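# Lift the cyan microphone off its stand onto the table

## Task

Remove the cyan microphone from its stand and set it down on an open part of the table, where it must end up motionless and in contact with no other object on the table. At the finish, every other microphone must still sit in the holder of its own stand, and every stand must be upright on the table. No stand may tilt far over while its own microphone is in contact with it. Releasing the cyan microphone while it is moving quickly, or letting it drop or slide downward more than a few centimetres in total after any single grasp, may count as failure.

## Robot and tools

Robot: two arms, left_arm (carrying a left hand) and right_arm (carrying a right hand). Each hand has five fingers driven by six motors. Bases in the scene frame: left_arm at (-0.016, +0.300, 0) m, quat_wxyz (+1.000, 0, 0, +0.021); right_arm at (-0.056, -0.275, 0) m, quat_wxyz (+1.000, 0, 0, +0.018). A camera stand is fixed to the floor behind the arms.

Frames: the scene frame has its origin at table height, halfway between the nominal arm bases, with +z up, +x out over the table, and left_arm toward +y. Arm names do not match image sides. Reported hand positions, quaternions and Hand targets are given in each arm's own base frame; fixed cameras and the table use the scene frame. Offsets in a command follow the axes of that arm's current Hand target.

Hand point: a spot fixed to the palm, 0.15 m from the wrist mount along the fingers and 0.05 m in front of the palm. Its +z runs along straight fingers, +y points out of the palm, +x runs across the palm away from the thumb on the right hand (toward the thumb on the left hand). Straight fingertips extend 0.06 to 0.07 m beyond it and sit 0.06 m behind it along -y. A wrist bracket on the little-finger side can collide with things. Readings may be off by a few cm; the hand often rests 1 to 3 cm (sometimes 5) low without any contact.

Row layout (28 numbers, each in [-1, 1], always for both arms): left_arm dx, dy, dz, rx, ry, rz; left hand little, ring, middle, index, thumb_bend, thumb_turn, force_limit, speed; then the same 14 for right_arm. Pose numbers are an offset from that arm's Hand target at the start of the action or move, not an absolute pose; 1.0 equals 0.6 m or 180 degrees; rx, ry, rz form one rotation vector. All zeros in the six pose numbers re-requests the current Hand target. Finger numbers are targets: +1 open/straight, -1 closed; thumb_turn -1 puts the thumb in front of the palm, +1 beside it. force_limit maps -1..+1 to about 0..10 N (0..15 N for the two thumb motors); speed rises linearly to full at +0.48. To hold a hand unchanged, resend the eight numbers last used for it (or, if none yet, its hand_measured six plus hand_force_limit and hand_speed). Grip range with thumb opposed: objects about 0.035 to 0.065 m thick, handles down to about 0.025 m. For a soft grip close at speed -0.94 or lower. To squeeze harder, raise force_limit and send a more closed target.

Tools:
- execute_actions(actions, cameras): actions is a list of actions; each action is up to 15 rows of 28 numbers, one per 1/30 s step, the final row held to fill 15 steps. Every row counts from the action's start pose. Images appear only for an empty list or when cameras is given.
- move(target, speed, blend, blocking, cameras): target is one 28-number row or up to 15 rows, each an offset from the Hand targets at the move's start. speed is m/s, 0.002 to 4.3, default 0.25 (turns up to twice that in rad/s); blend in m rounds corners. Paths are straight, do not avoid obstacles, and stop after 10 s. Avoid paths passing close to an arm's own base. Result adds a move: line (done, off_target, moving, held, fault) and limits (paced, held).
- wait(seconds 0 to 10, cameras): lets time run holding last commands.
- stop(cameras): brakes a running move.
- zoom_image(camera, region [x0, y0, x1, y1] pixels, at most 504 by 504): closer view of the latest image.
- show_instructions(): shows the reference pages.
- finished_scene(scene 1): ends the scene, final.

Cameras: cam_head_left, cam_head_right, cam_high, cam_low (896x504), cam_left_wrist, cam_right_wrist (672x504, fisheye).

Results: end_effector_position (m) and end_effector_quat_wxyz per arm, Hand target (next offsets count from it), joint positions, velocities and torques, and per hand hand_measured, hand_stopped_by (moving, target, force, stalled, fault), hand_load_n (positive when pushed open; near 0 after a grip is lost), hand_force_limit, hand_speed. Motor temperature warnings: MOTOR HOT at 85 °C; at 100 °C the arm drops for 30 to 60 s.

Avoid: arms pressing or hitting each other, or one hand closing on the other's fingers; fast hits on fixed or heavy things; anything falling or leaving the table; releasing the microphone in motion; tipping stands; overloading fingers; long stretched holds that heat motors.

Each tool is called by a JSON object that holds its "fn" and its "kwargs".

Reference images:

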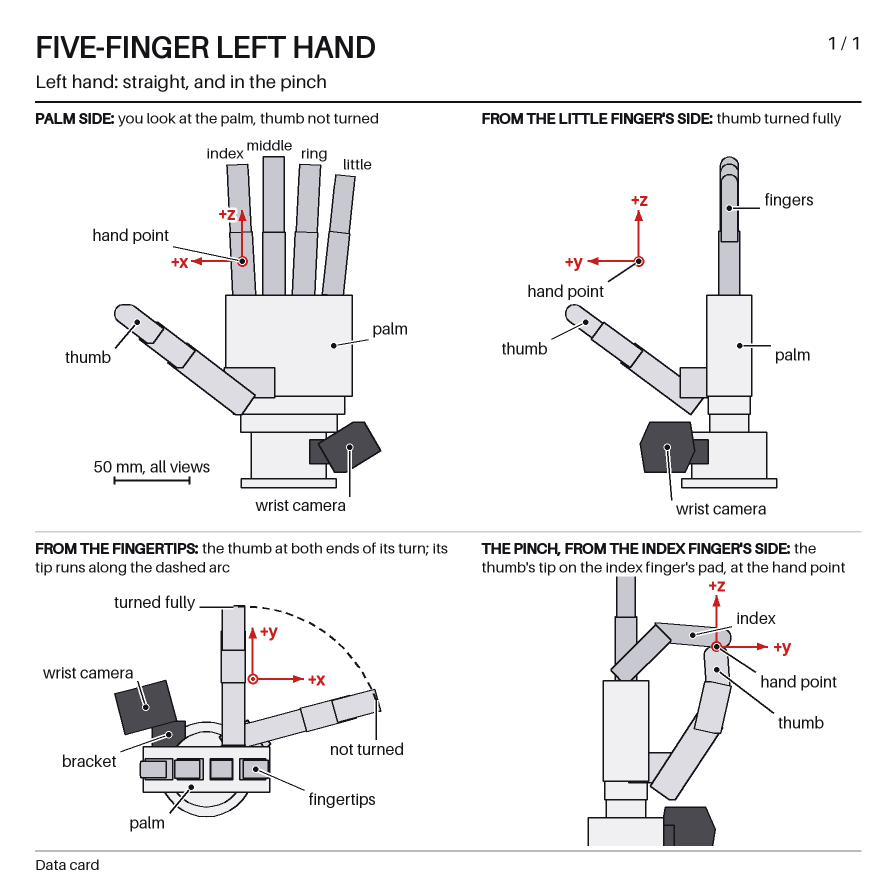

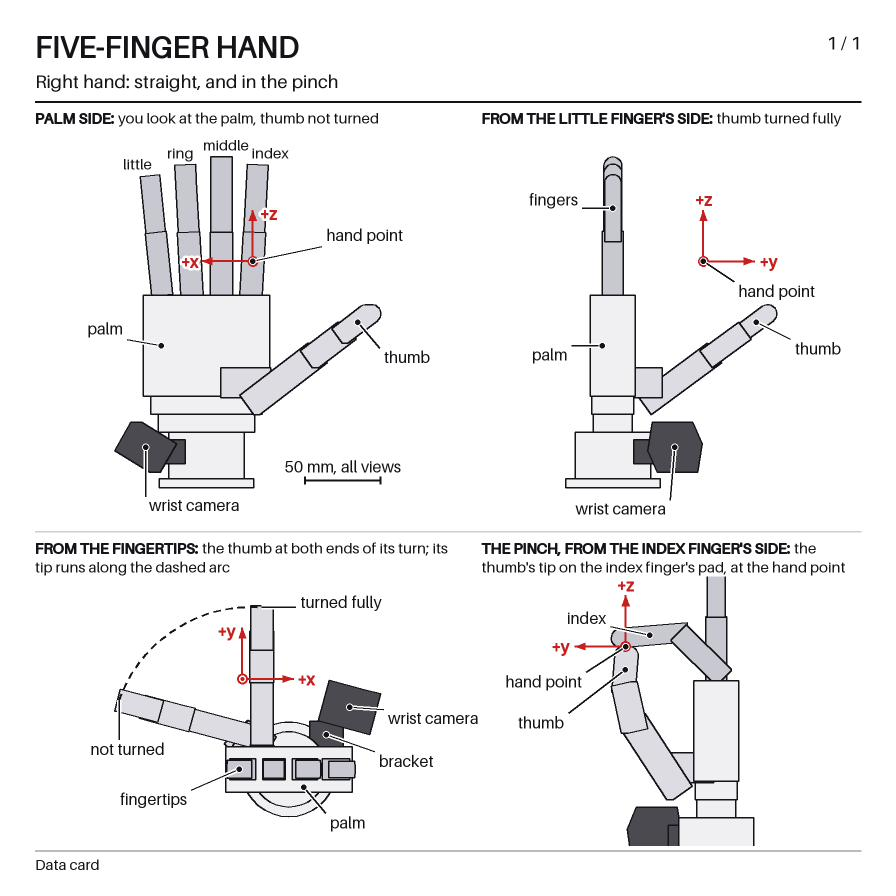

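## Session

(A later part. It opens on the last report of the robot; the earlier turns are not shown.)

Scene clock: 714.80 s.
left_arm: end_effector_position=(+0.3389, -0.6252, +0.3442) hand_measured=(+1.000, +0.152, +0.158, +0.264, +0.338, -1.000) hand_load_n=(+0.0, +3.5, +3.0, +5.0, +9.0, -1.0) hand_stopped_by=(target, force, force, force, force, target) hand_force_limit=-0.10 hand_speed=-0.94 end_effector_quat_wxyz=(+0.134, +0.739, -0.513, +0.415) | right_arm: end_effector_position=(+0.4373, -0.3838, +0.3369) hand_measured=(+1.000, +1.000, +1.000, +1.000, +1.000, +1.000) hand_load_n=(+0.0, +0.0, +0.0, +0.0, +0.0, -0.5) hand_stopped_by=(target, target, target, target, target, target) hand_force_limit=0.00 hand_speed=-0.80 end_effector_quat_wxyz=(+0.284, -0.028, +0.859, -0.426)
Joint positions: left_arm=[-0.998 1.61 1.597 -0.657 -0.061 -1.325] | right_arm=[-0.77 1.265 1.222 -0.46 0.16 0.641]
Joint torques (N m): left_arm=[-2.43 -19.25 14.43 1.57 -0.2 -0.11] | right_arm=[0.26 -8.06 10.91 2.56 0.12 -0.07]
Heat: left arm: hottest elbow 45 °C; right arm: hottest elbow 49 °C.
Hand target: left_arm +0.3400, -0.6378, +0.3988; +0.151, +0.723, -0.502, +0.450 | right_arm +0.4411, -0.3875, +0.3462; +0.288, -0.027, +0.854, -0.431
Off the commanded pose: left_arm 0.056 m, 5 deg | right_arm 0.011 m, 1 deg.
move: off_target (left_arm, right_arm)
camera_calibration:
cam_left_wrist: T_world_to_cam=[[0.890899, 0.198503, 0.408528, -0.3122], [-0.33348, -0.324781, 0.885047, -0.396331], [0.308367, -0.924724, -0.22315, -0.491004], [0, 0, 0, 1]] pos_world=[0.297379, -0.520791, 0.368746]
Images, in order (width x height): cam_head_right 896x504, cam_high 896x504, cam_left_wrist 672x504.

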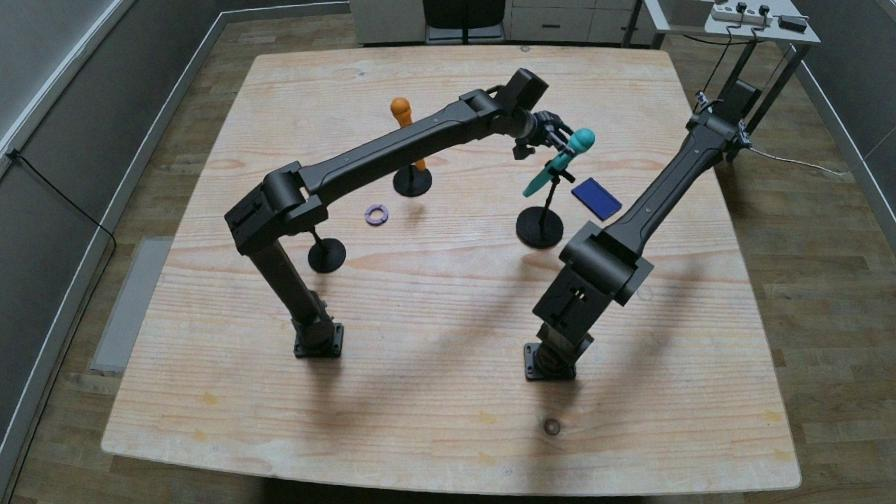

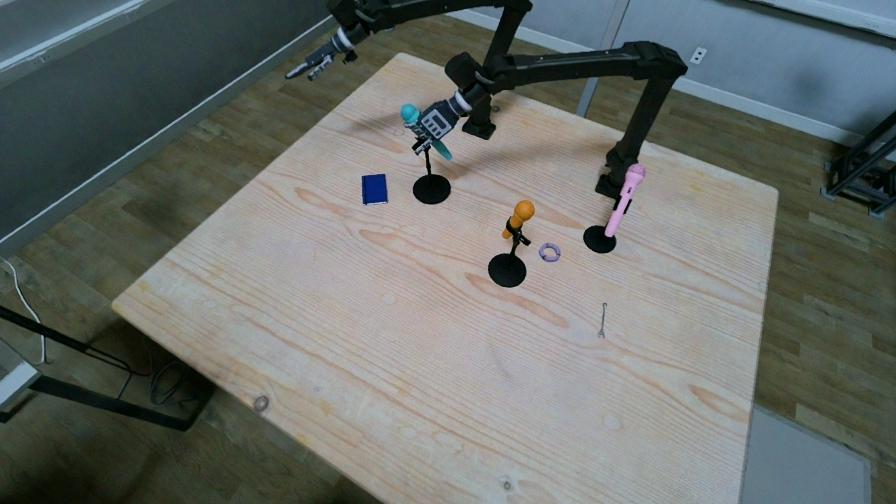

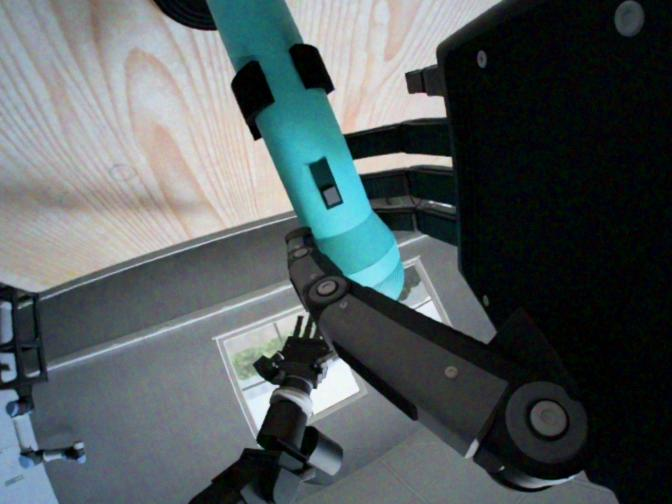

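{"fn": "move", "kwargs": {"target": [0.0188,-0.0162,-0.045,0,0,0,1,-0.2,-0.2,-0.1,0.1,-1,-0.1,-0.94, 0,0,0,0,0,0,1,1,1,1,1,1,0,-0.8], "speed": 0.06, "cameras": ["cam_left_wrist","cam_high","cam_head_right"]}}

{"fn": "zoom_image", "kwargs": {"camera": "cam_high", "region": [380, 70, 500, 220]}}

{"fn": "zoom_image", "kwargs": {"camera": "cam_head_right", "region": [500, 120, 620, 260]}}

Scene clock: 745.03 s.
left_arm: end_effector_position=(+0.3343, -0.6183, +0.3437) hand_measured=(+1.000, +0.152, +0.158, +0.264, +0.338, -1.000) hand_load_n=(+0.0, +3.5, +3.5, +4.5, +9.5, -2.0) hand_stopped_by=(target, force, force, force, force, target) hand_force_limit=-0.10 hand_speed=-0.94 end_effector_quat_wxyz=(+0.126, +0.743, -0.522, +0.400) | right_arm: end_effector_position=(+0.4373, -0.3838, +0.3369) hand_measured=(+1.000, +1.000, +1.000, +1.000, +1.000, +1.000) hand_load_n=(+0.0, +0.0, +0.0, +0.0, +0.0, +0.0) hand_stopped_by=(target, target, target, target, target, target) hand_force_limit=0.00 hand_speed=-0.80 end_effector_quat_wxyz=(+0.284, -0.028, +0.859, -0.426)
Joint positions: left_arm=[-0.998 1.605 1.613 -0.716 -0.061 -1.315] | right_arm=[-0.77 1.265 1.222 -0.46 0.16 0.641]
Joint torques (N m): left_arm=[-1.67 -22.3 14.67 1.51 0.17 -0.14] | right_arm=[-0.26 -8.35 11 2.71 0.05 -0.09]
Motor temperatures (°C): left_arm=[30 38 50 29 27 27] | right_arm=[31 32 49 28 30 30]
Heat: left arm: hottest elbow 50 °C; right arm: hottest elbow 49 °C.
Hand target: left_arm +0.3359, -0.6219, +0.4249; +0.151, +0.722, -0.503, +0.450 | right_arm +0.4411, -0.3875, +0.3462; +0.288, -0.027, +0.854, -0.431
Off the commanded pose: left_arm 0.081 m, 7 deg | right_arm 0.011 m, 1 deg.
move: off_target (left_arm, right_arm)
camera_calibration:
cam_left_wrist: T_world_to_cam=[[0.898069, 0.178234, 0.402126, -0.322003], [-0.322438, -0.355063, 0.877476, -0.415051], [0.299176, -0.917694, -0.261401, -0.462796], [0, 0, 0, 1]] pos_world=[0.29381, -0.514682, 0.372708]
Images, in order (width x height): cam_head_right 896x504, cam_high 896x504, cam_left_wrist 672x504.

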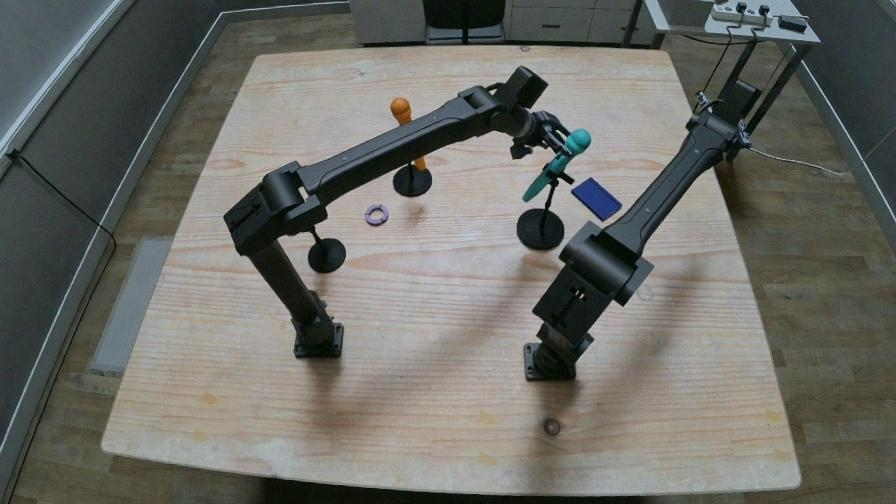

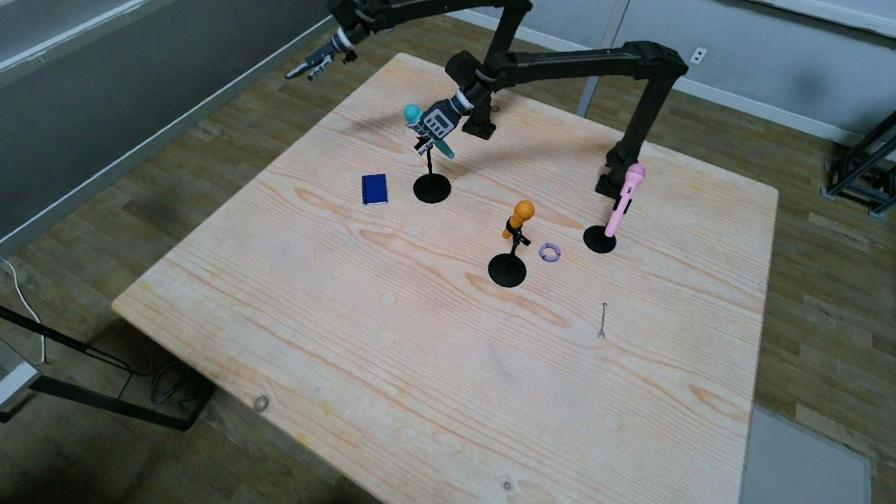

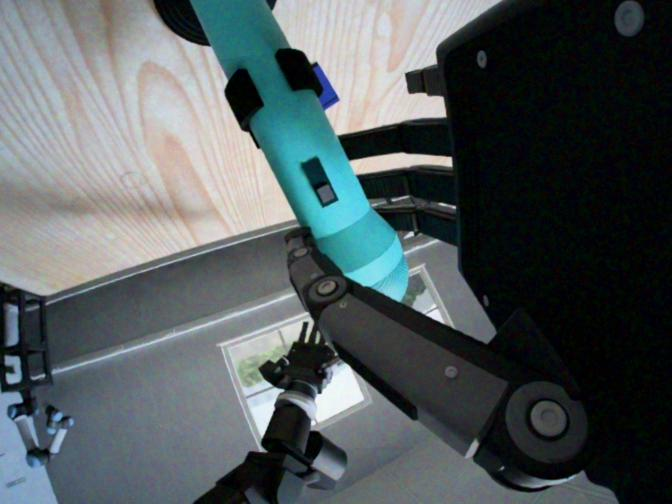

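Scaled by 3.360 from the camera's 896x504 image, which has a finer 1280x720 frame.

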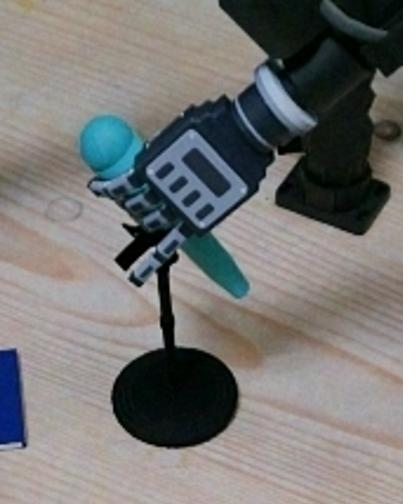

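Scaled by 3.600 from the camera's 896x504 image, which has a finer 1280x720 frame.

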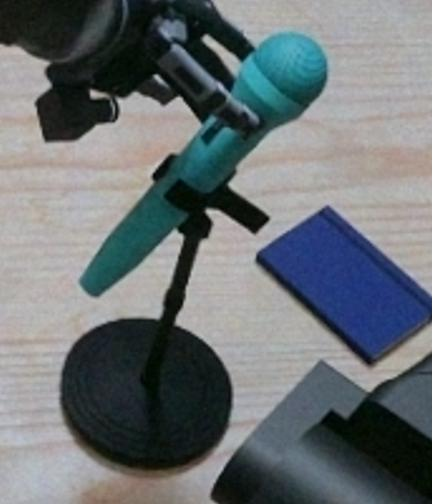

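{"fn": "move", "kwargs": {"target": [[0.01,0,0,0.09,0,0,1,-0.2,-0.2,-0.1,0.1,-1,-0.1,-0.94, 0,0,0,0,0,0,1,1,1,1,1,1,0,-0.8],[0.01,0,0,-0.09,0,0,1,-0.2,-0.2,-0.1,0.1,-1,-0.1,-0.94, 0,0,0,0,0,0,1,1,1,1,1,1,0,-0.8]], "speed": 0.25, "cameras": ["cam_left_wrist","cam_high","cam_head_right"]}}

{"fn": "zoom_image", "kwargs": {"camera": "cam_high", "region": [380, 70, 500, 220]}}

{"fn": "zoom_image", "kwargs": {"camera": "cam_head_right", "region": [500, 120, 620, 260]}}

Scene clock: 775.47 s.
left_arm: end_effector_position=(+0.3312, -0.6208, +0.3670) hand_measured=(+1.000, +0.152, +0.158, +0.264, +0.338, -1.000) hand_load_n=(+0.0, +0.0, +9.0, +3.5, +11.5, -4.0) hand_stopped_by=(target, force, force, force, force, target) hand_force_limit=-0.10 hand_speed=-0.94 end_effector_quat_wxyz=(+0.232, +0.709, -0.576, +0.335) | right_arm: end_effector_position=(+0.4373, -0.3838, +0.3369) hand_measured=(+1.000, +1.000, +1.000, +1.000, +1.000, +1.000) hand_load_n=(+0.0, +0.0, +0.0, +0.0, +0.0, +0.0) hand_stopped_by=(target, target, target, target, target, target) hand_force_limit=0.00 hand_speed=-0.80 end_effector_quat_wxyz=(+0.284, -0.028, +0.859, -0.426)
Joint positions: left_arm=[-0.912 1.683 1.761 -0.845 0.276 -1.237] | right_arm=[-0.77 1.265 1.222 -0.46 0.16 0.641]
Joint torques (N m): left_arm=[-1.38 -21.13 14.45 1.36 0.76 -0.3] | right_arm=[0.15 -8.41 10.91 2.76 0.07 -0.12]
Heat: left arm: hottest elbow 52 °C; right arm: hottest elbow 50 °C.
Hand target: left_arm +0.3365, -0.6254, +0.4297; +0.251, +0.694, -0.561, +0.375 | right_arm +0.4411, -0.3875, +0.3462; +0.288, -0.027, +0.854, -0.431
Off the commanded pose: left_arm 0.063 m, 6 deg | right_arm 0.011 m, 1 deg.
move: off_target (left_arm, right_arm)
camera_calibration:
cam_left_wrist: T_world_to_cam=[[0.970551, -0.007998, 0.240762, -0.408511], [-0.235457, -0.242643, 0.941108, -0.419683], [0.0508921, -0.970083, -0.23738, -0.417198], [0, 0, 0, 1]] pos_world=[0.318896, -0.509817, 0.394286]
Images, in order (width x height): cam_head_right 896x504, cam_high 896x504, cam_left_wrist 672x504.

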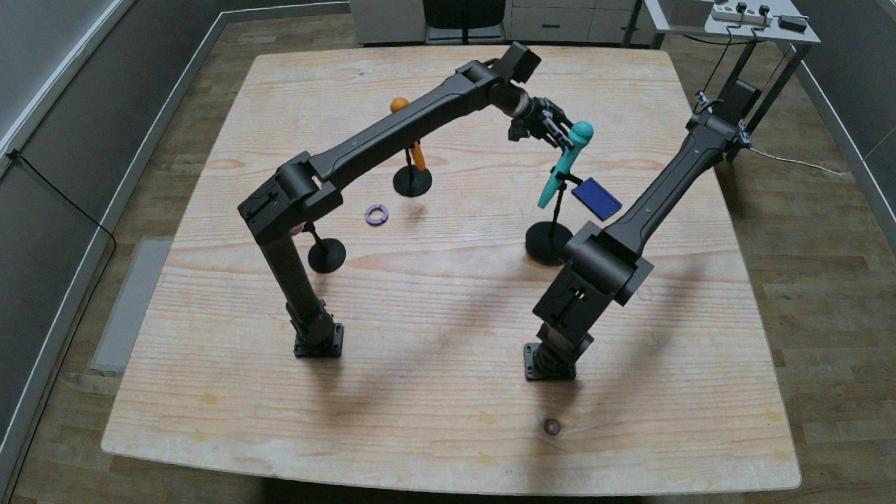

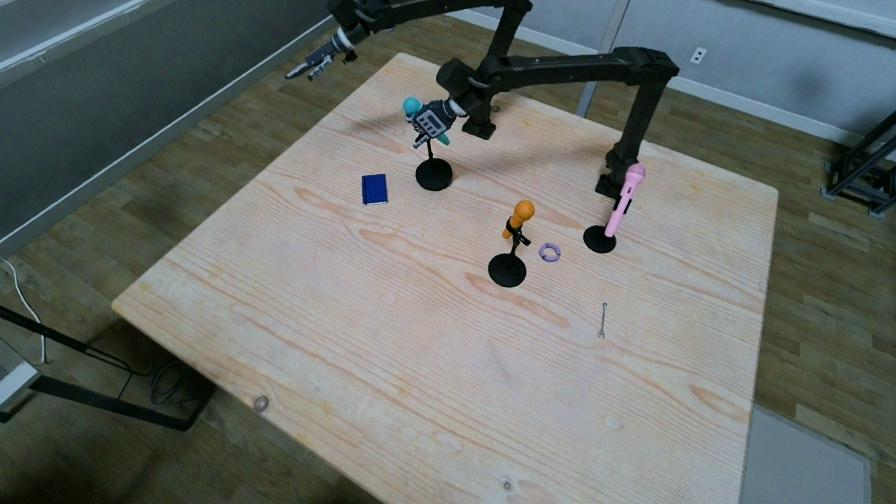

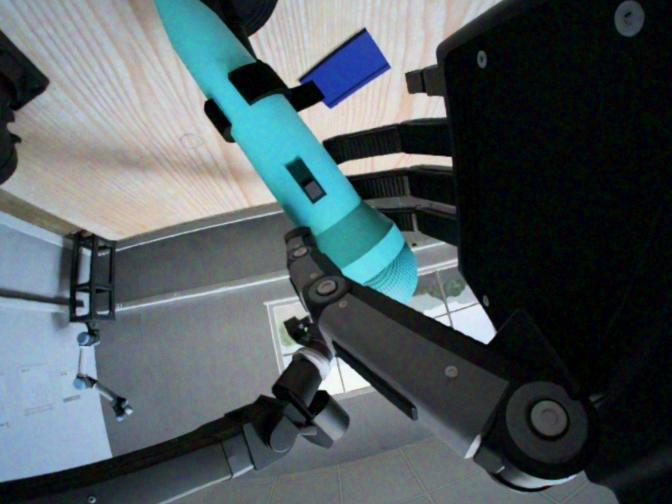

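Scaled by 3.360 from the camera's 896x504 image, which has a finer 1280x720 frame.

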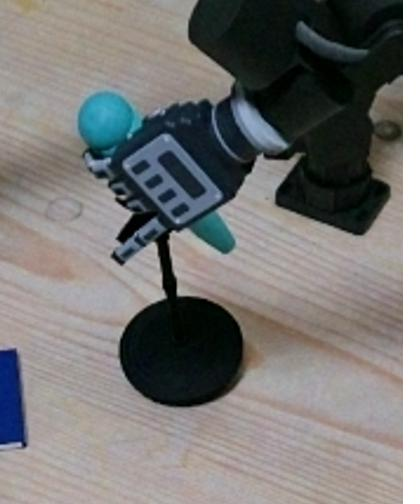

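Scaled by 3.600 from the camera's 896x504 image, which has a finer 1280x720 frame.

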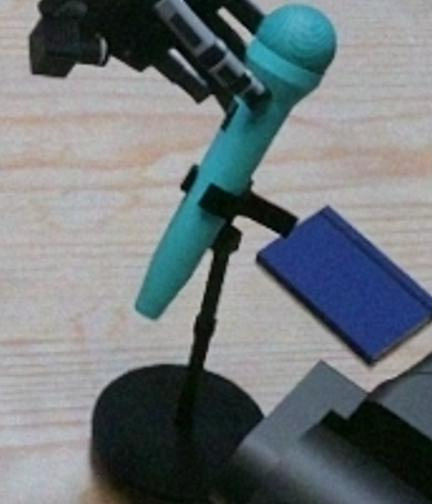

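{"fn": "move", "kwargs": {"target": [[0.0401,-0.0036,-0.0296,0,0,0,1,-0.2,-0.2,-0.1,0.1,-1,-0.1,-0.94, 0,0,0,0,0,0,1,1,1,1,1,1,0,-0.8],[0.0473,-0.3853,-0.0015,0,0,0,1,-0.2,-0.2,-0.1,0.1,-1,-0.1,-0.94, 0,0,0,0,0,0,1,1,1,1,1,1,0,-0.8]], "speed": [0.06,0.1], "blend": [0.015,0], "cameras": ["cam_left_wrist","cam_high","cam_head_right","cam_low"]}}

Scene clock: 896.03 s.
left_arm: end_effector_position=(+0.5715, -0.5872, +0.4096) hand_measured=(+1.000, +0.152, +0.158, +0.264, +0.338, -1.000) hand_load_n=(+0.0, +0.0, +8.0, +4.5, +11.0, -3.0) hand_stopped_by=(target, force, force, force, force, target) hand_force_limit=-0.10 hand_speed=-0.94 end_effector_quat_wxyz=(+0.244, +0.709, -0.554, +0.361) | right_arm: end_effector_position=(+0.4373, -0.3838, +0.3369) hand_measured=(+1.000, +1.000, +1.000, +1.000, +1.000, +1.000) hand_load_n=(+0.0, +0.0, +0.0, +0.0, +0.0, +0.0) hand_stopped_by=(target, target, target, target, target, target) hand_force_limit=0.00 hand_speed=-0.80 end_effector_quat_wxyz=(+0.284, -0.028, +0.859, -0.426)
Joint positions: left_arm=[-0.613 2.315 2.861 -1.325 0.49 -1.066] | right_arm=[-0.77 1.265 1.222 -0.46 0.16 0.641]
Joint torques (N m): left_arm=[-1.85 -30.21 12.93 1.26 0.94 -0.38] | right_arm=[0.38 -7.59 10.77 2.69 0.13 -0.08]
Heat: left arm: hottest elbow 50 °C; right arm: hottest elbow 51 °C.
Hand target: left_arm +0.5624, -0.5849, +0.4698; +0.251, +0.694, -0.561, +0.375 | right_arm +0.4411, -0.3875, +0.3462; +0.288, -0.027, +0.854, -0.431
Off the commanded pose: left_arm 0.061 m, 3 deg | right_arm 0.011 m, 1 deg.
elbow stopped short (left arm): the move would have taken joint 3 (elbow) straighter than the controller allows.
move: off_target (left_arm, right_arm)
camera_calibration:
cam_left_wrist: T_world_to_cam=[[0.966628, 0.0422524, 0.252677, -0.624908], [-0.240268, -0.19272, 0.951383, -0.367214], [0.0888941, -0.980344, -0.176137, -0.439529], [0, 0, 0, 1]] pos_world=[0.554895, -0.475256, 0.429844]
Images, in order (width x height): cam_head_right 896x504, cam_high 896x504, cam_low 896x504, cam_left_wrist 672x504.

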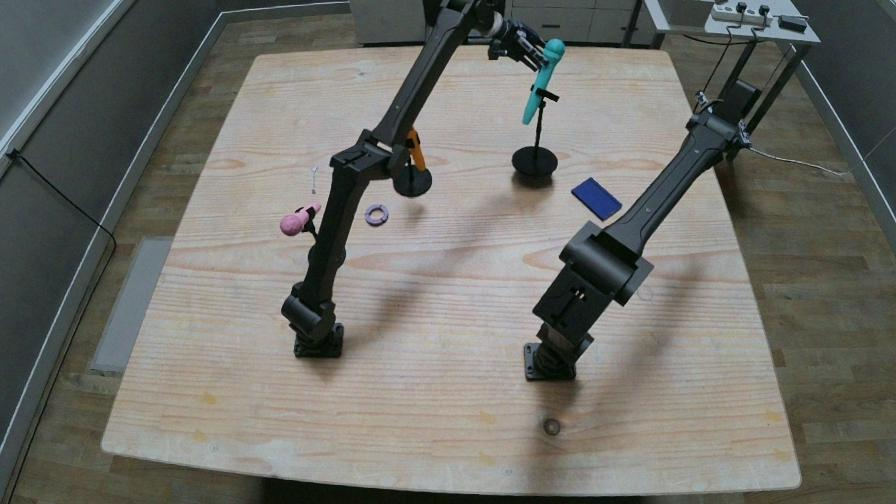

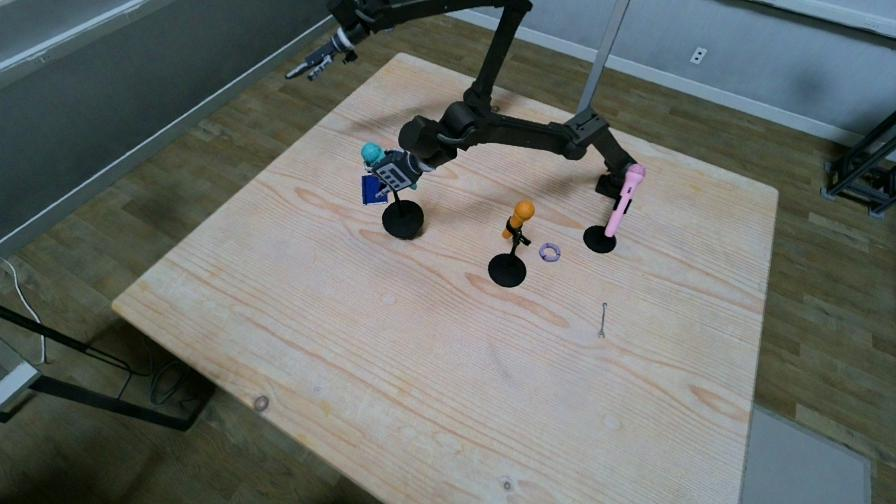

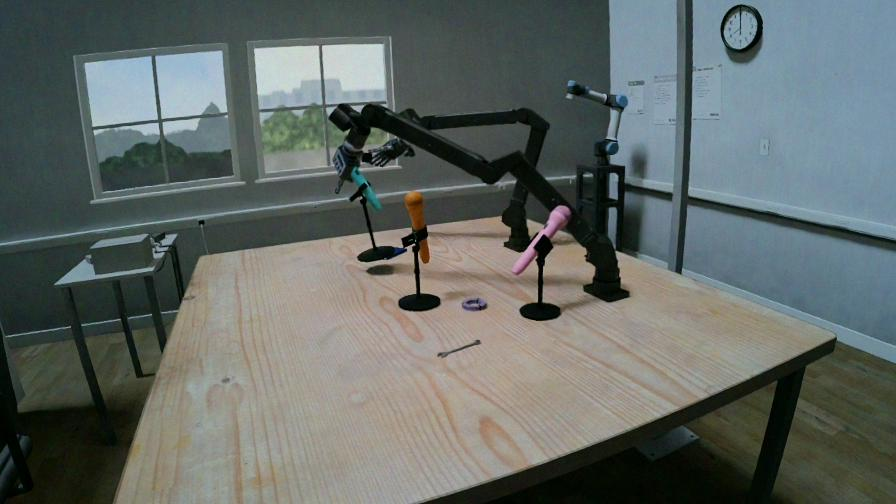

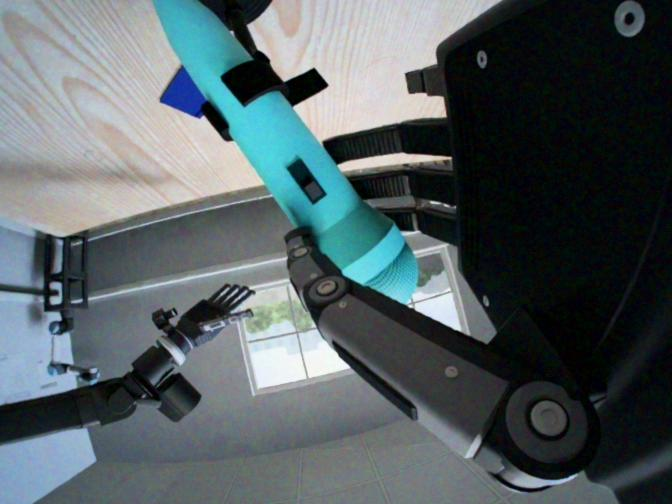

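{"fn": "move", "kwargs": {"target": [-0.0795,0.0812,0.0092,0,0,0,1,-0.2,-0.2,-0.1,0.1,-1,-0.1,-0.94, 0,0,0,0,0,0,1,1,1,1,1,1,0,-0.8], "speed": 0.1, "cameras": ["cam_high","cam_head_right","cam_low"]}}

{"fn": "zoom_image", "kwargs": {"camera": "cam_low", "region": [300, 90, 460, 290]}}

{"fn": "zoom_image", "kwargs": {"camera": "cam_head_right", "region": [480, 50, 620, 220]}}

Scene clock: 911.87 s.
left_arm: end_effector_position=(+0.5187, -0.5729, +0.3719) hand_measured=(+1.000, +0.152, +0.158, +0.264, +0.338, -1.000) hand_load_n=(+0.0, +0.0, +9.0, +4.0, +11.0, -4.0) hand_stopped_by=(target, force, force, force, force, target) hand_force_limit=-0.10 hand_speed=-0.94 end_effector_quat_wxyz=(+0.244, +0.711, -0.568, +0.334) | right_arm: end_effector_position=(+0.4373, -0.3838, +0.3369) hand_measured=(+1.000, +1.000, +1.000, +1.000, +1.000, +1.000) hand_load_n=(+0.0, -0.5, +0.0, +0.0, +0.0, +0.0) hand_stopped_by=(target, target, target, target, target, target) hand_force_limit=0.00 hand_speed=-0.80 end_effector_quat_wxyz=(+0.284, -0.028, +0.859, -0.426)
Joint positions: left_arm=[-0.639 2.015 2.253 -1.077 0.484 -1.05] | right_arm=[-0.77 1.265 1.222 -0.46 0.16 0.641]
Joint torques (N m): left_arm=[-2.08 -28.98 9.77 2.51 0.76 -0.3] | right_arm=[-0.21 -7.59 10.82 2.62 0.09 -0.09]
Heat: left arm: hottest elbow 49 °C; right arm: hottest elbow 51 °C.
Hand target: left_arm +0.5124, -0.5729, +0.4246; +0.251, +0.694, -0.561, +0.375 | right_arm +0.4411, -0.3875, +0.3462; +0.288, -0.027, +0.854, -0.431
Off the commanded pose: left_arm 0.053 m, 5 deg | right_arm 0.011 m, 1 deg.
move: off_target (left_arm, right_arm)
Images, in order (width x height): cam_head_right 896x504, cam_high 896x504, cam_low 896x504.

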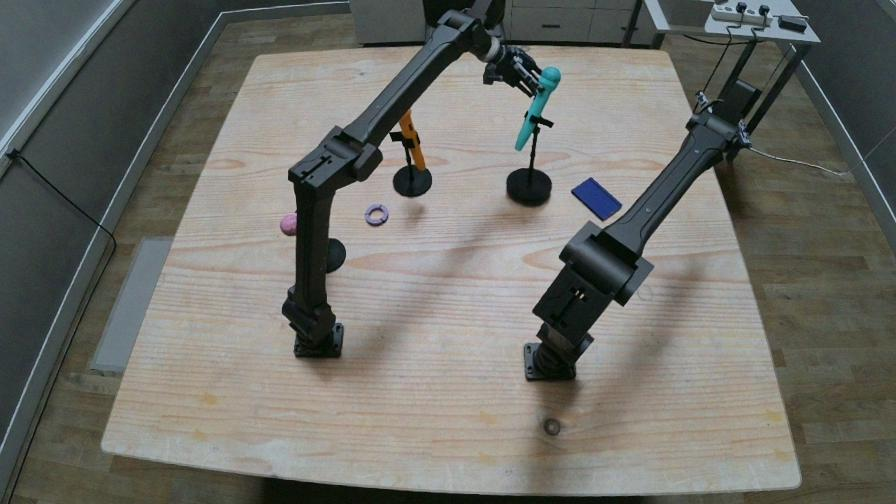

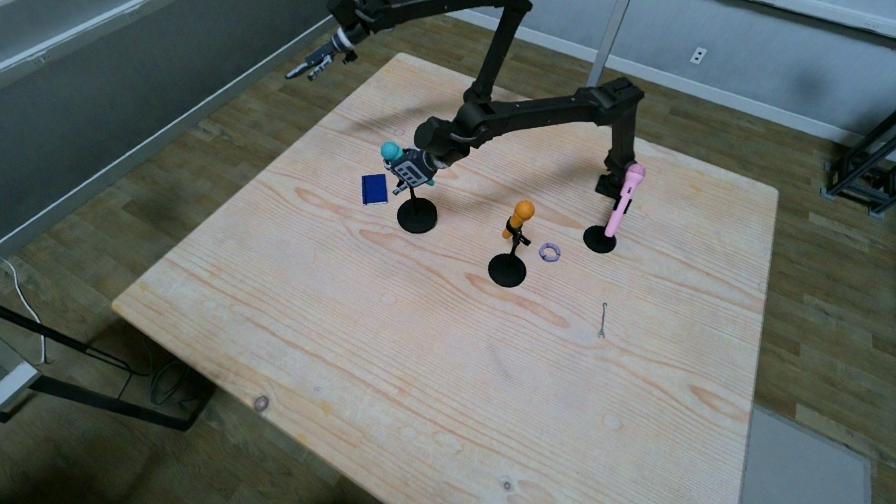

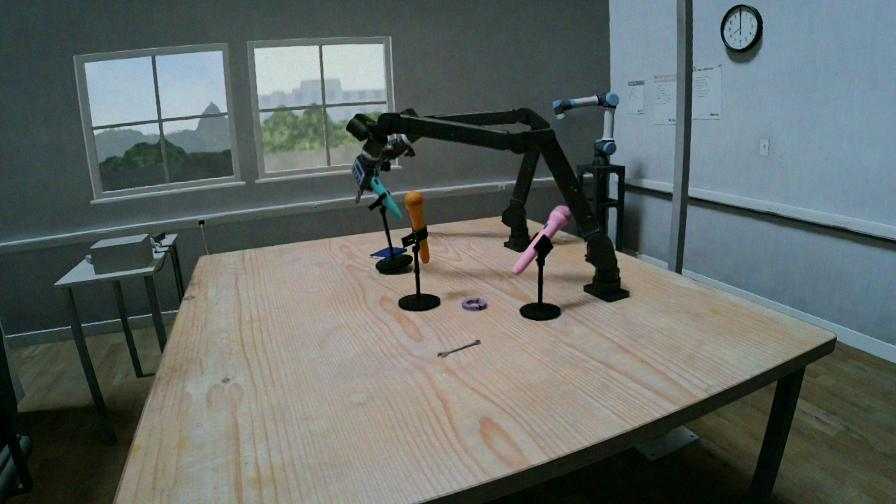

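Scaled by 2.520 from the camera's 896x504 image, which has a finer 1280x720 frame.

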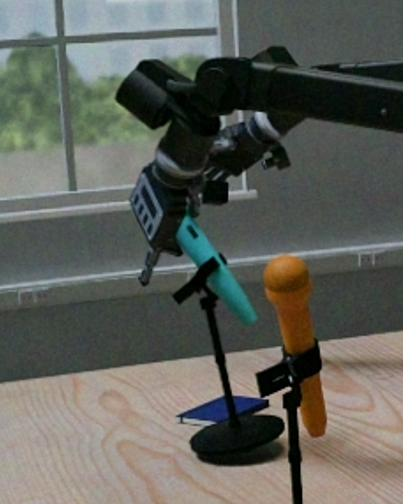

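Scaled by 2.965 from the camera's 896x504 image, which has a finer 1280x720 frame.

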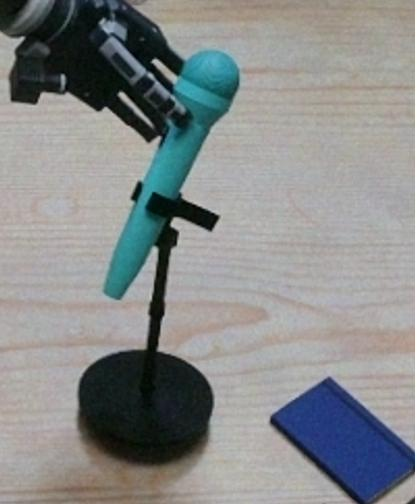

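{"fn": "move", "kwargs": {"target": [-0.0127,0.0868,0.0425,0.0345,-0.0145,0.0485,1,-0.2,-0.2,-0.1,0.1,-1,-0.1,-0.94, 0,0,0,0,0,0,1,1,1,1,1,1,0,-0.8], "speed": 0.08, "cameras": ["cam_high","cam_head_right","cam_low"]}}

{"fn": "zoom_image", "kwargs": {"camera": "cam_low", "region": [300, 90, 460, 290]}}

{"fn": "zoom_image", "kwargs": {"camera": "cam_head_right", "region": [480, 50, 620, 230]}}

Scene clock: 926.17 s.
left_arm: end_effector_position=(+0.4736, -0.5968, +0.3581) hand_measured=(+1.000, +0.152, +0.158, +0.264, +0.338, -1.000) hand_load_n=(-0.5, +0.0, +6.0, +6.0, +10.0, -1.5) hand_stopped_by=(target, force, force, force, force, target) hand_force_limit=-0.10 hand_speed=-0.94 end_effector_quat_wxyz=(+0.165, +0.689, -0.601, +0.369) | right_arm: end_effector_position=(+0.4373, -0.3838, +0.3369) hand_measured=(+1.000, +1.000, +1.000, +1.000, +1.000, +1.000) hand_load_n=(+0.0, +0.0, +0.0, +0.0, +0.0, -0.5) hand_stopped_by=(target, target, target, target, target, target) hand_force_limit=0.00 hand_speed=-0.80 end_effector_quat_wxyz=(+0.284, -0.028, +0.859, -0.426)
Joint positions: left_arm=[-0.741 1.901 2.073 -0.95 0.29 -0.999] | right_arm=[-0.77 1.265 1.222 -0.46 0.16 0.641]
Joint torques (N m): left_arm=[-2.2 -26.46 9.58 2.76 0.39 -0.13] | right_arm=[-0.03 -8.06 10.84 2.21 0.06 -0.07]
Heat: left arm: hottest elbow 49 °C; right arm: hottest elbow 51 °C.
Hand target: left_arm +0.4674, -0.6008, +0.3997; +0.171, +0.670, -0.596, +0.407 | right_arm +0.4411, -0.3875, +0.3462; +0.288, -0.027, +0.854, -0.431
Off the commanded pose: left_arm 0.042 m, 5 deg | right_arm 0.011 m, 1 deg.
move: off_target (left_arm, right_arm)
Images, in order (width x height): cam_head_right 896x504, cam_high 896x504, cam_low 896x504.

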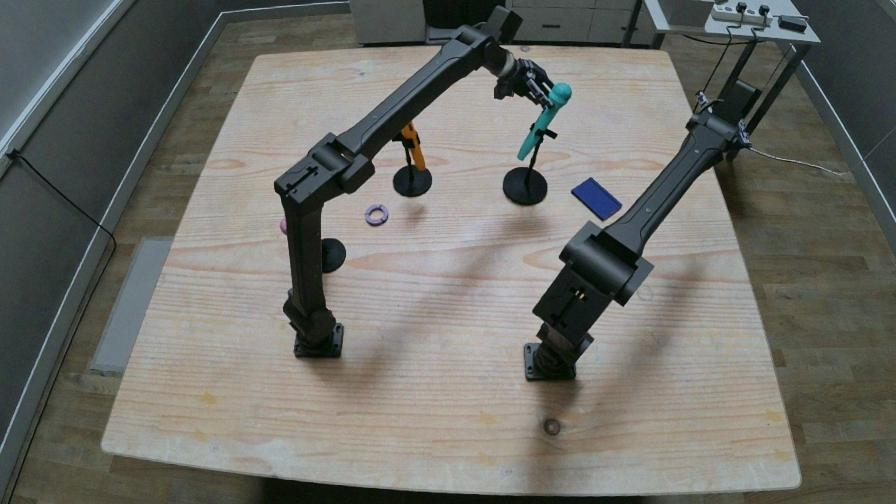

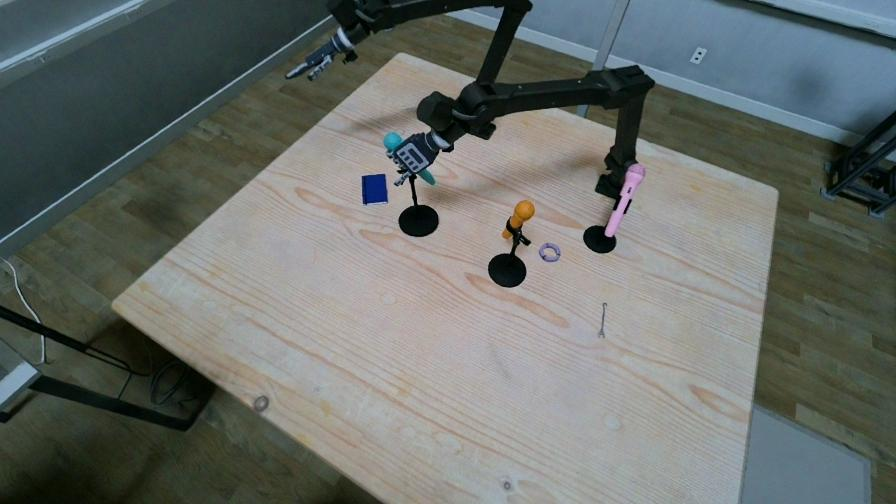

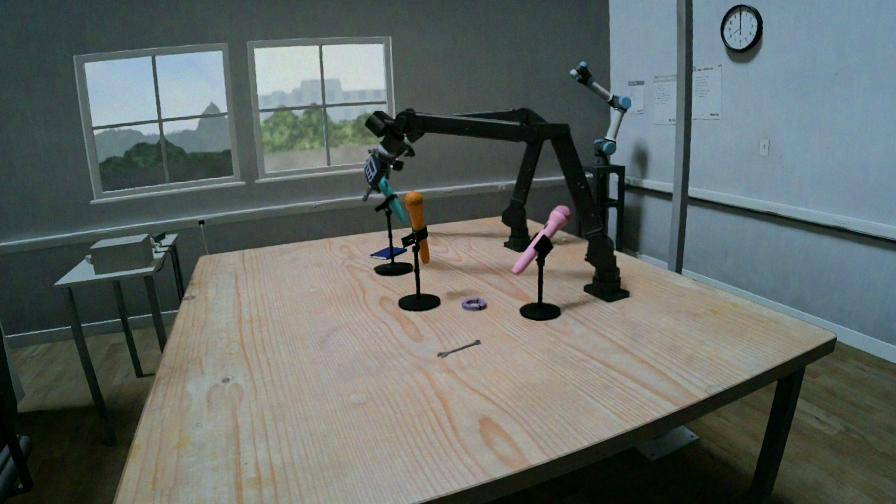

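Scaled by 2.520 from the camera's 896x504 image, which has a finer 1280x720 frame.

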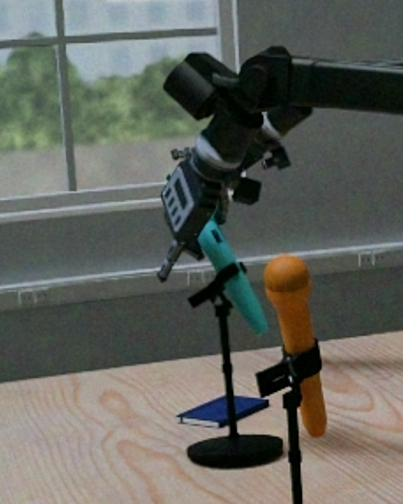

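Scaled by 2.800 from the camera's 896x504 image, which has a finer 1280x720 frame.

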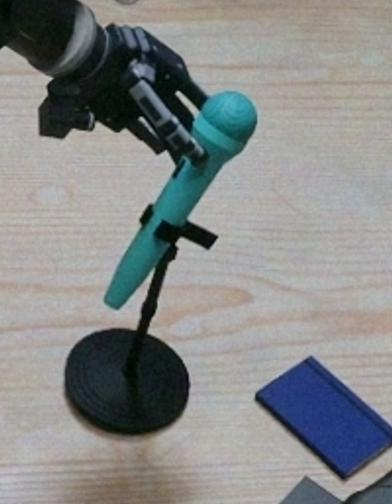

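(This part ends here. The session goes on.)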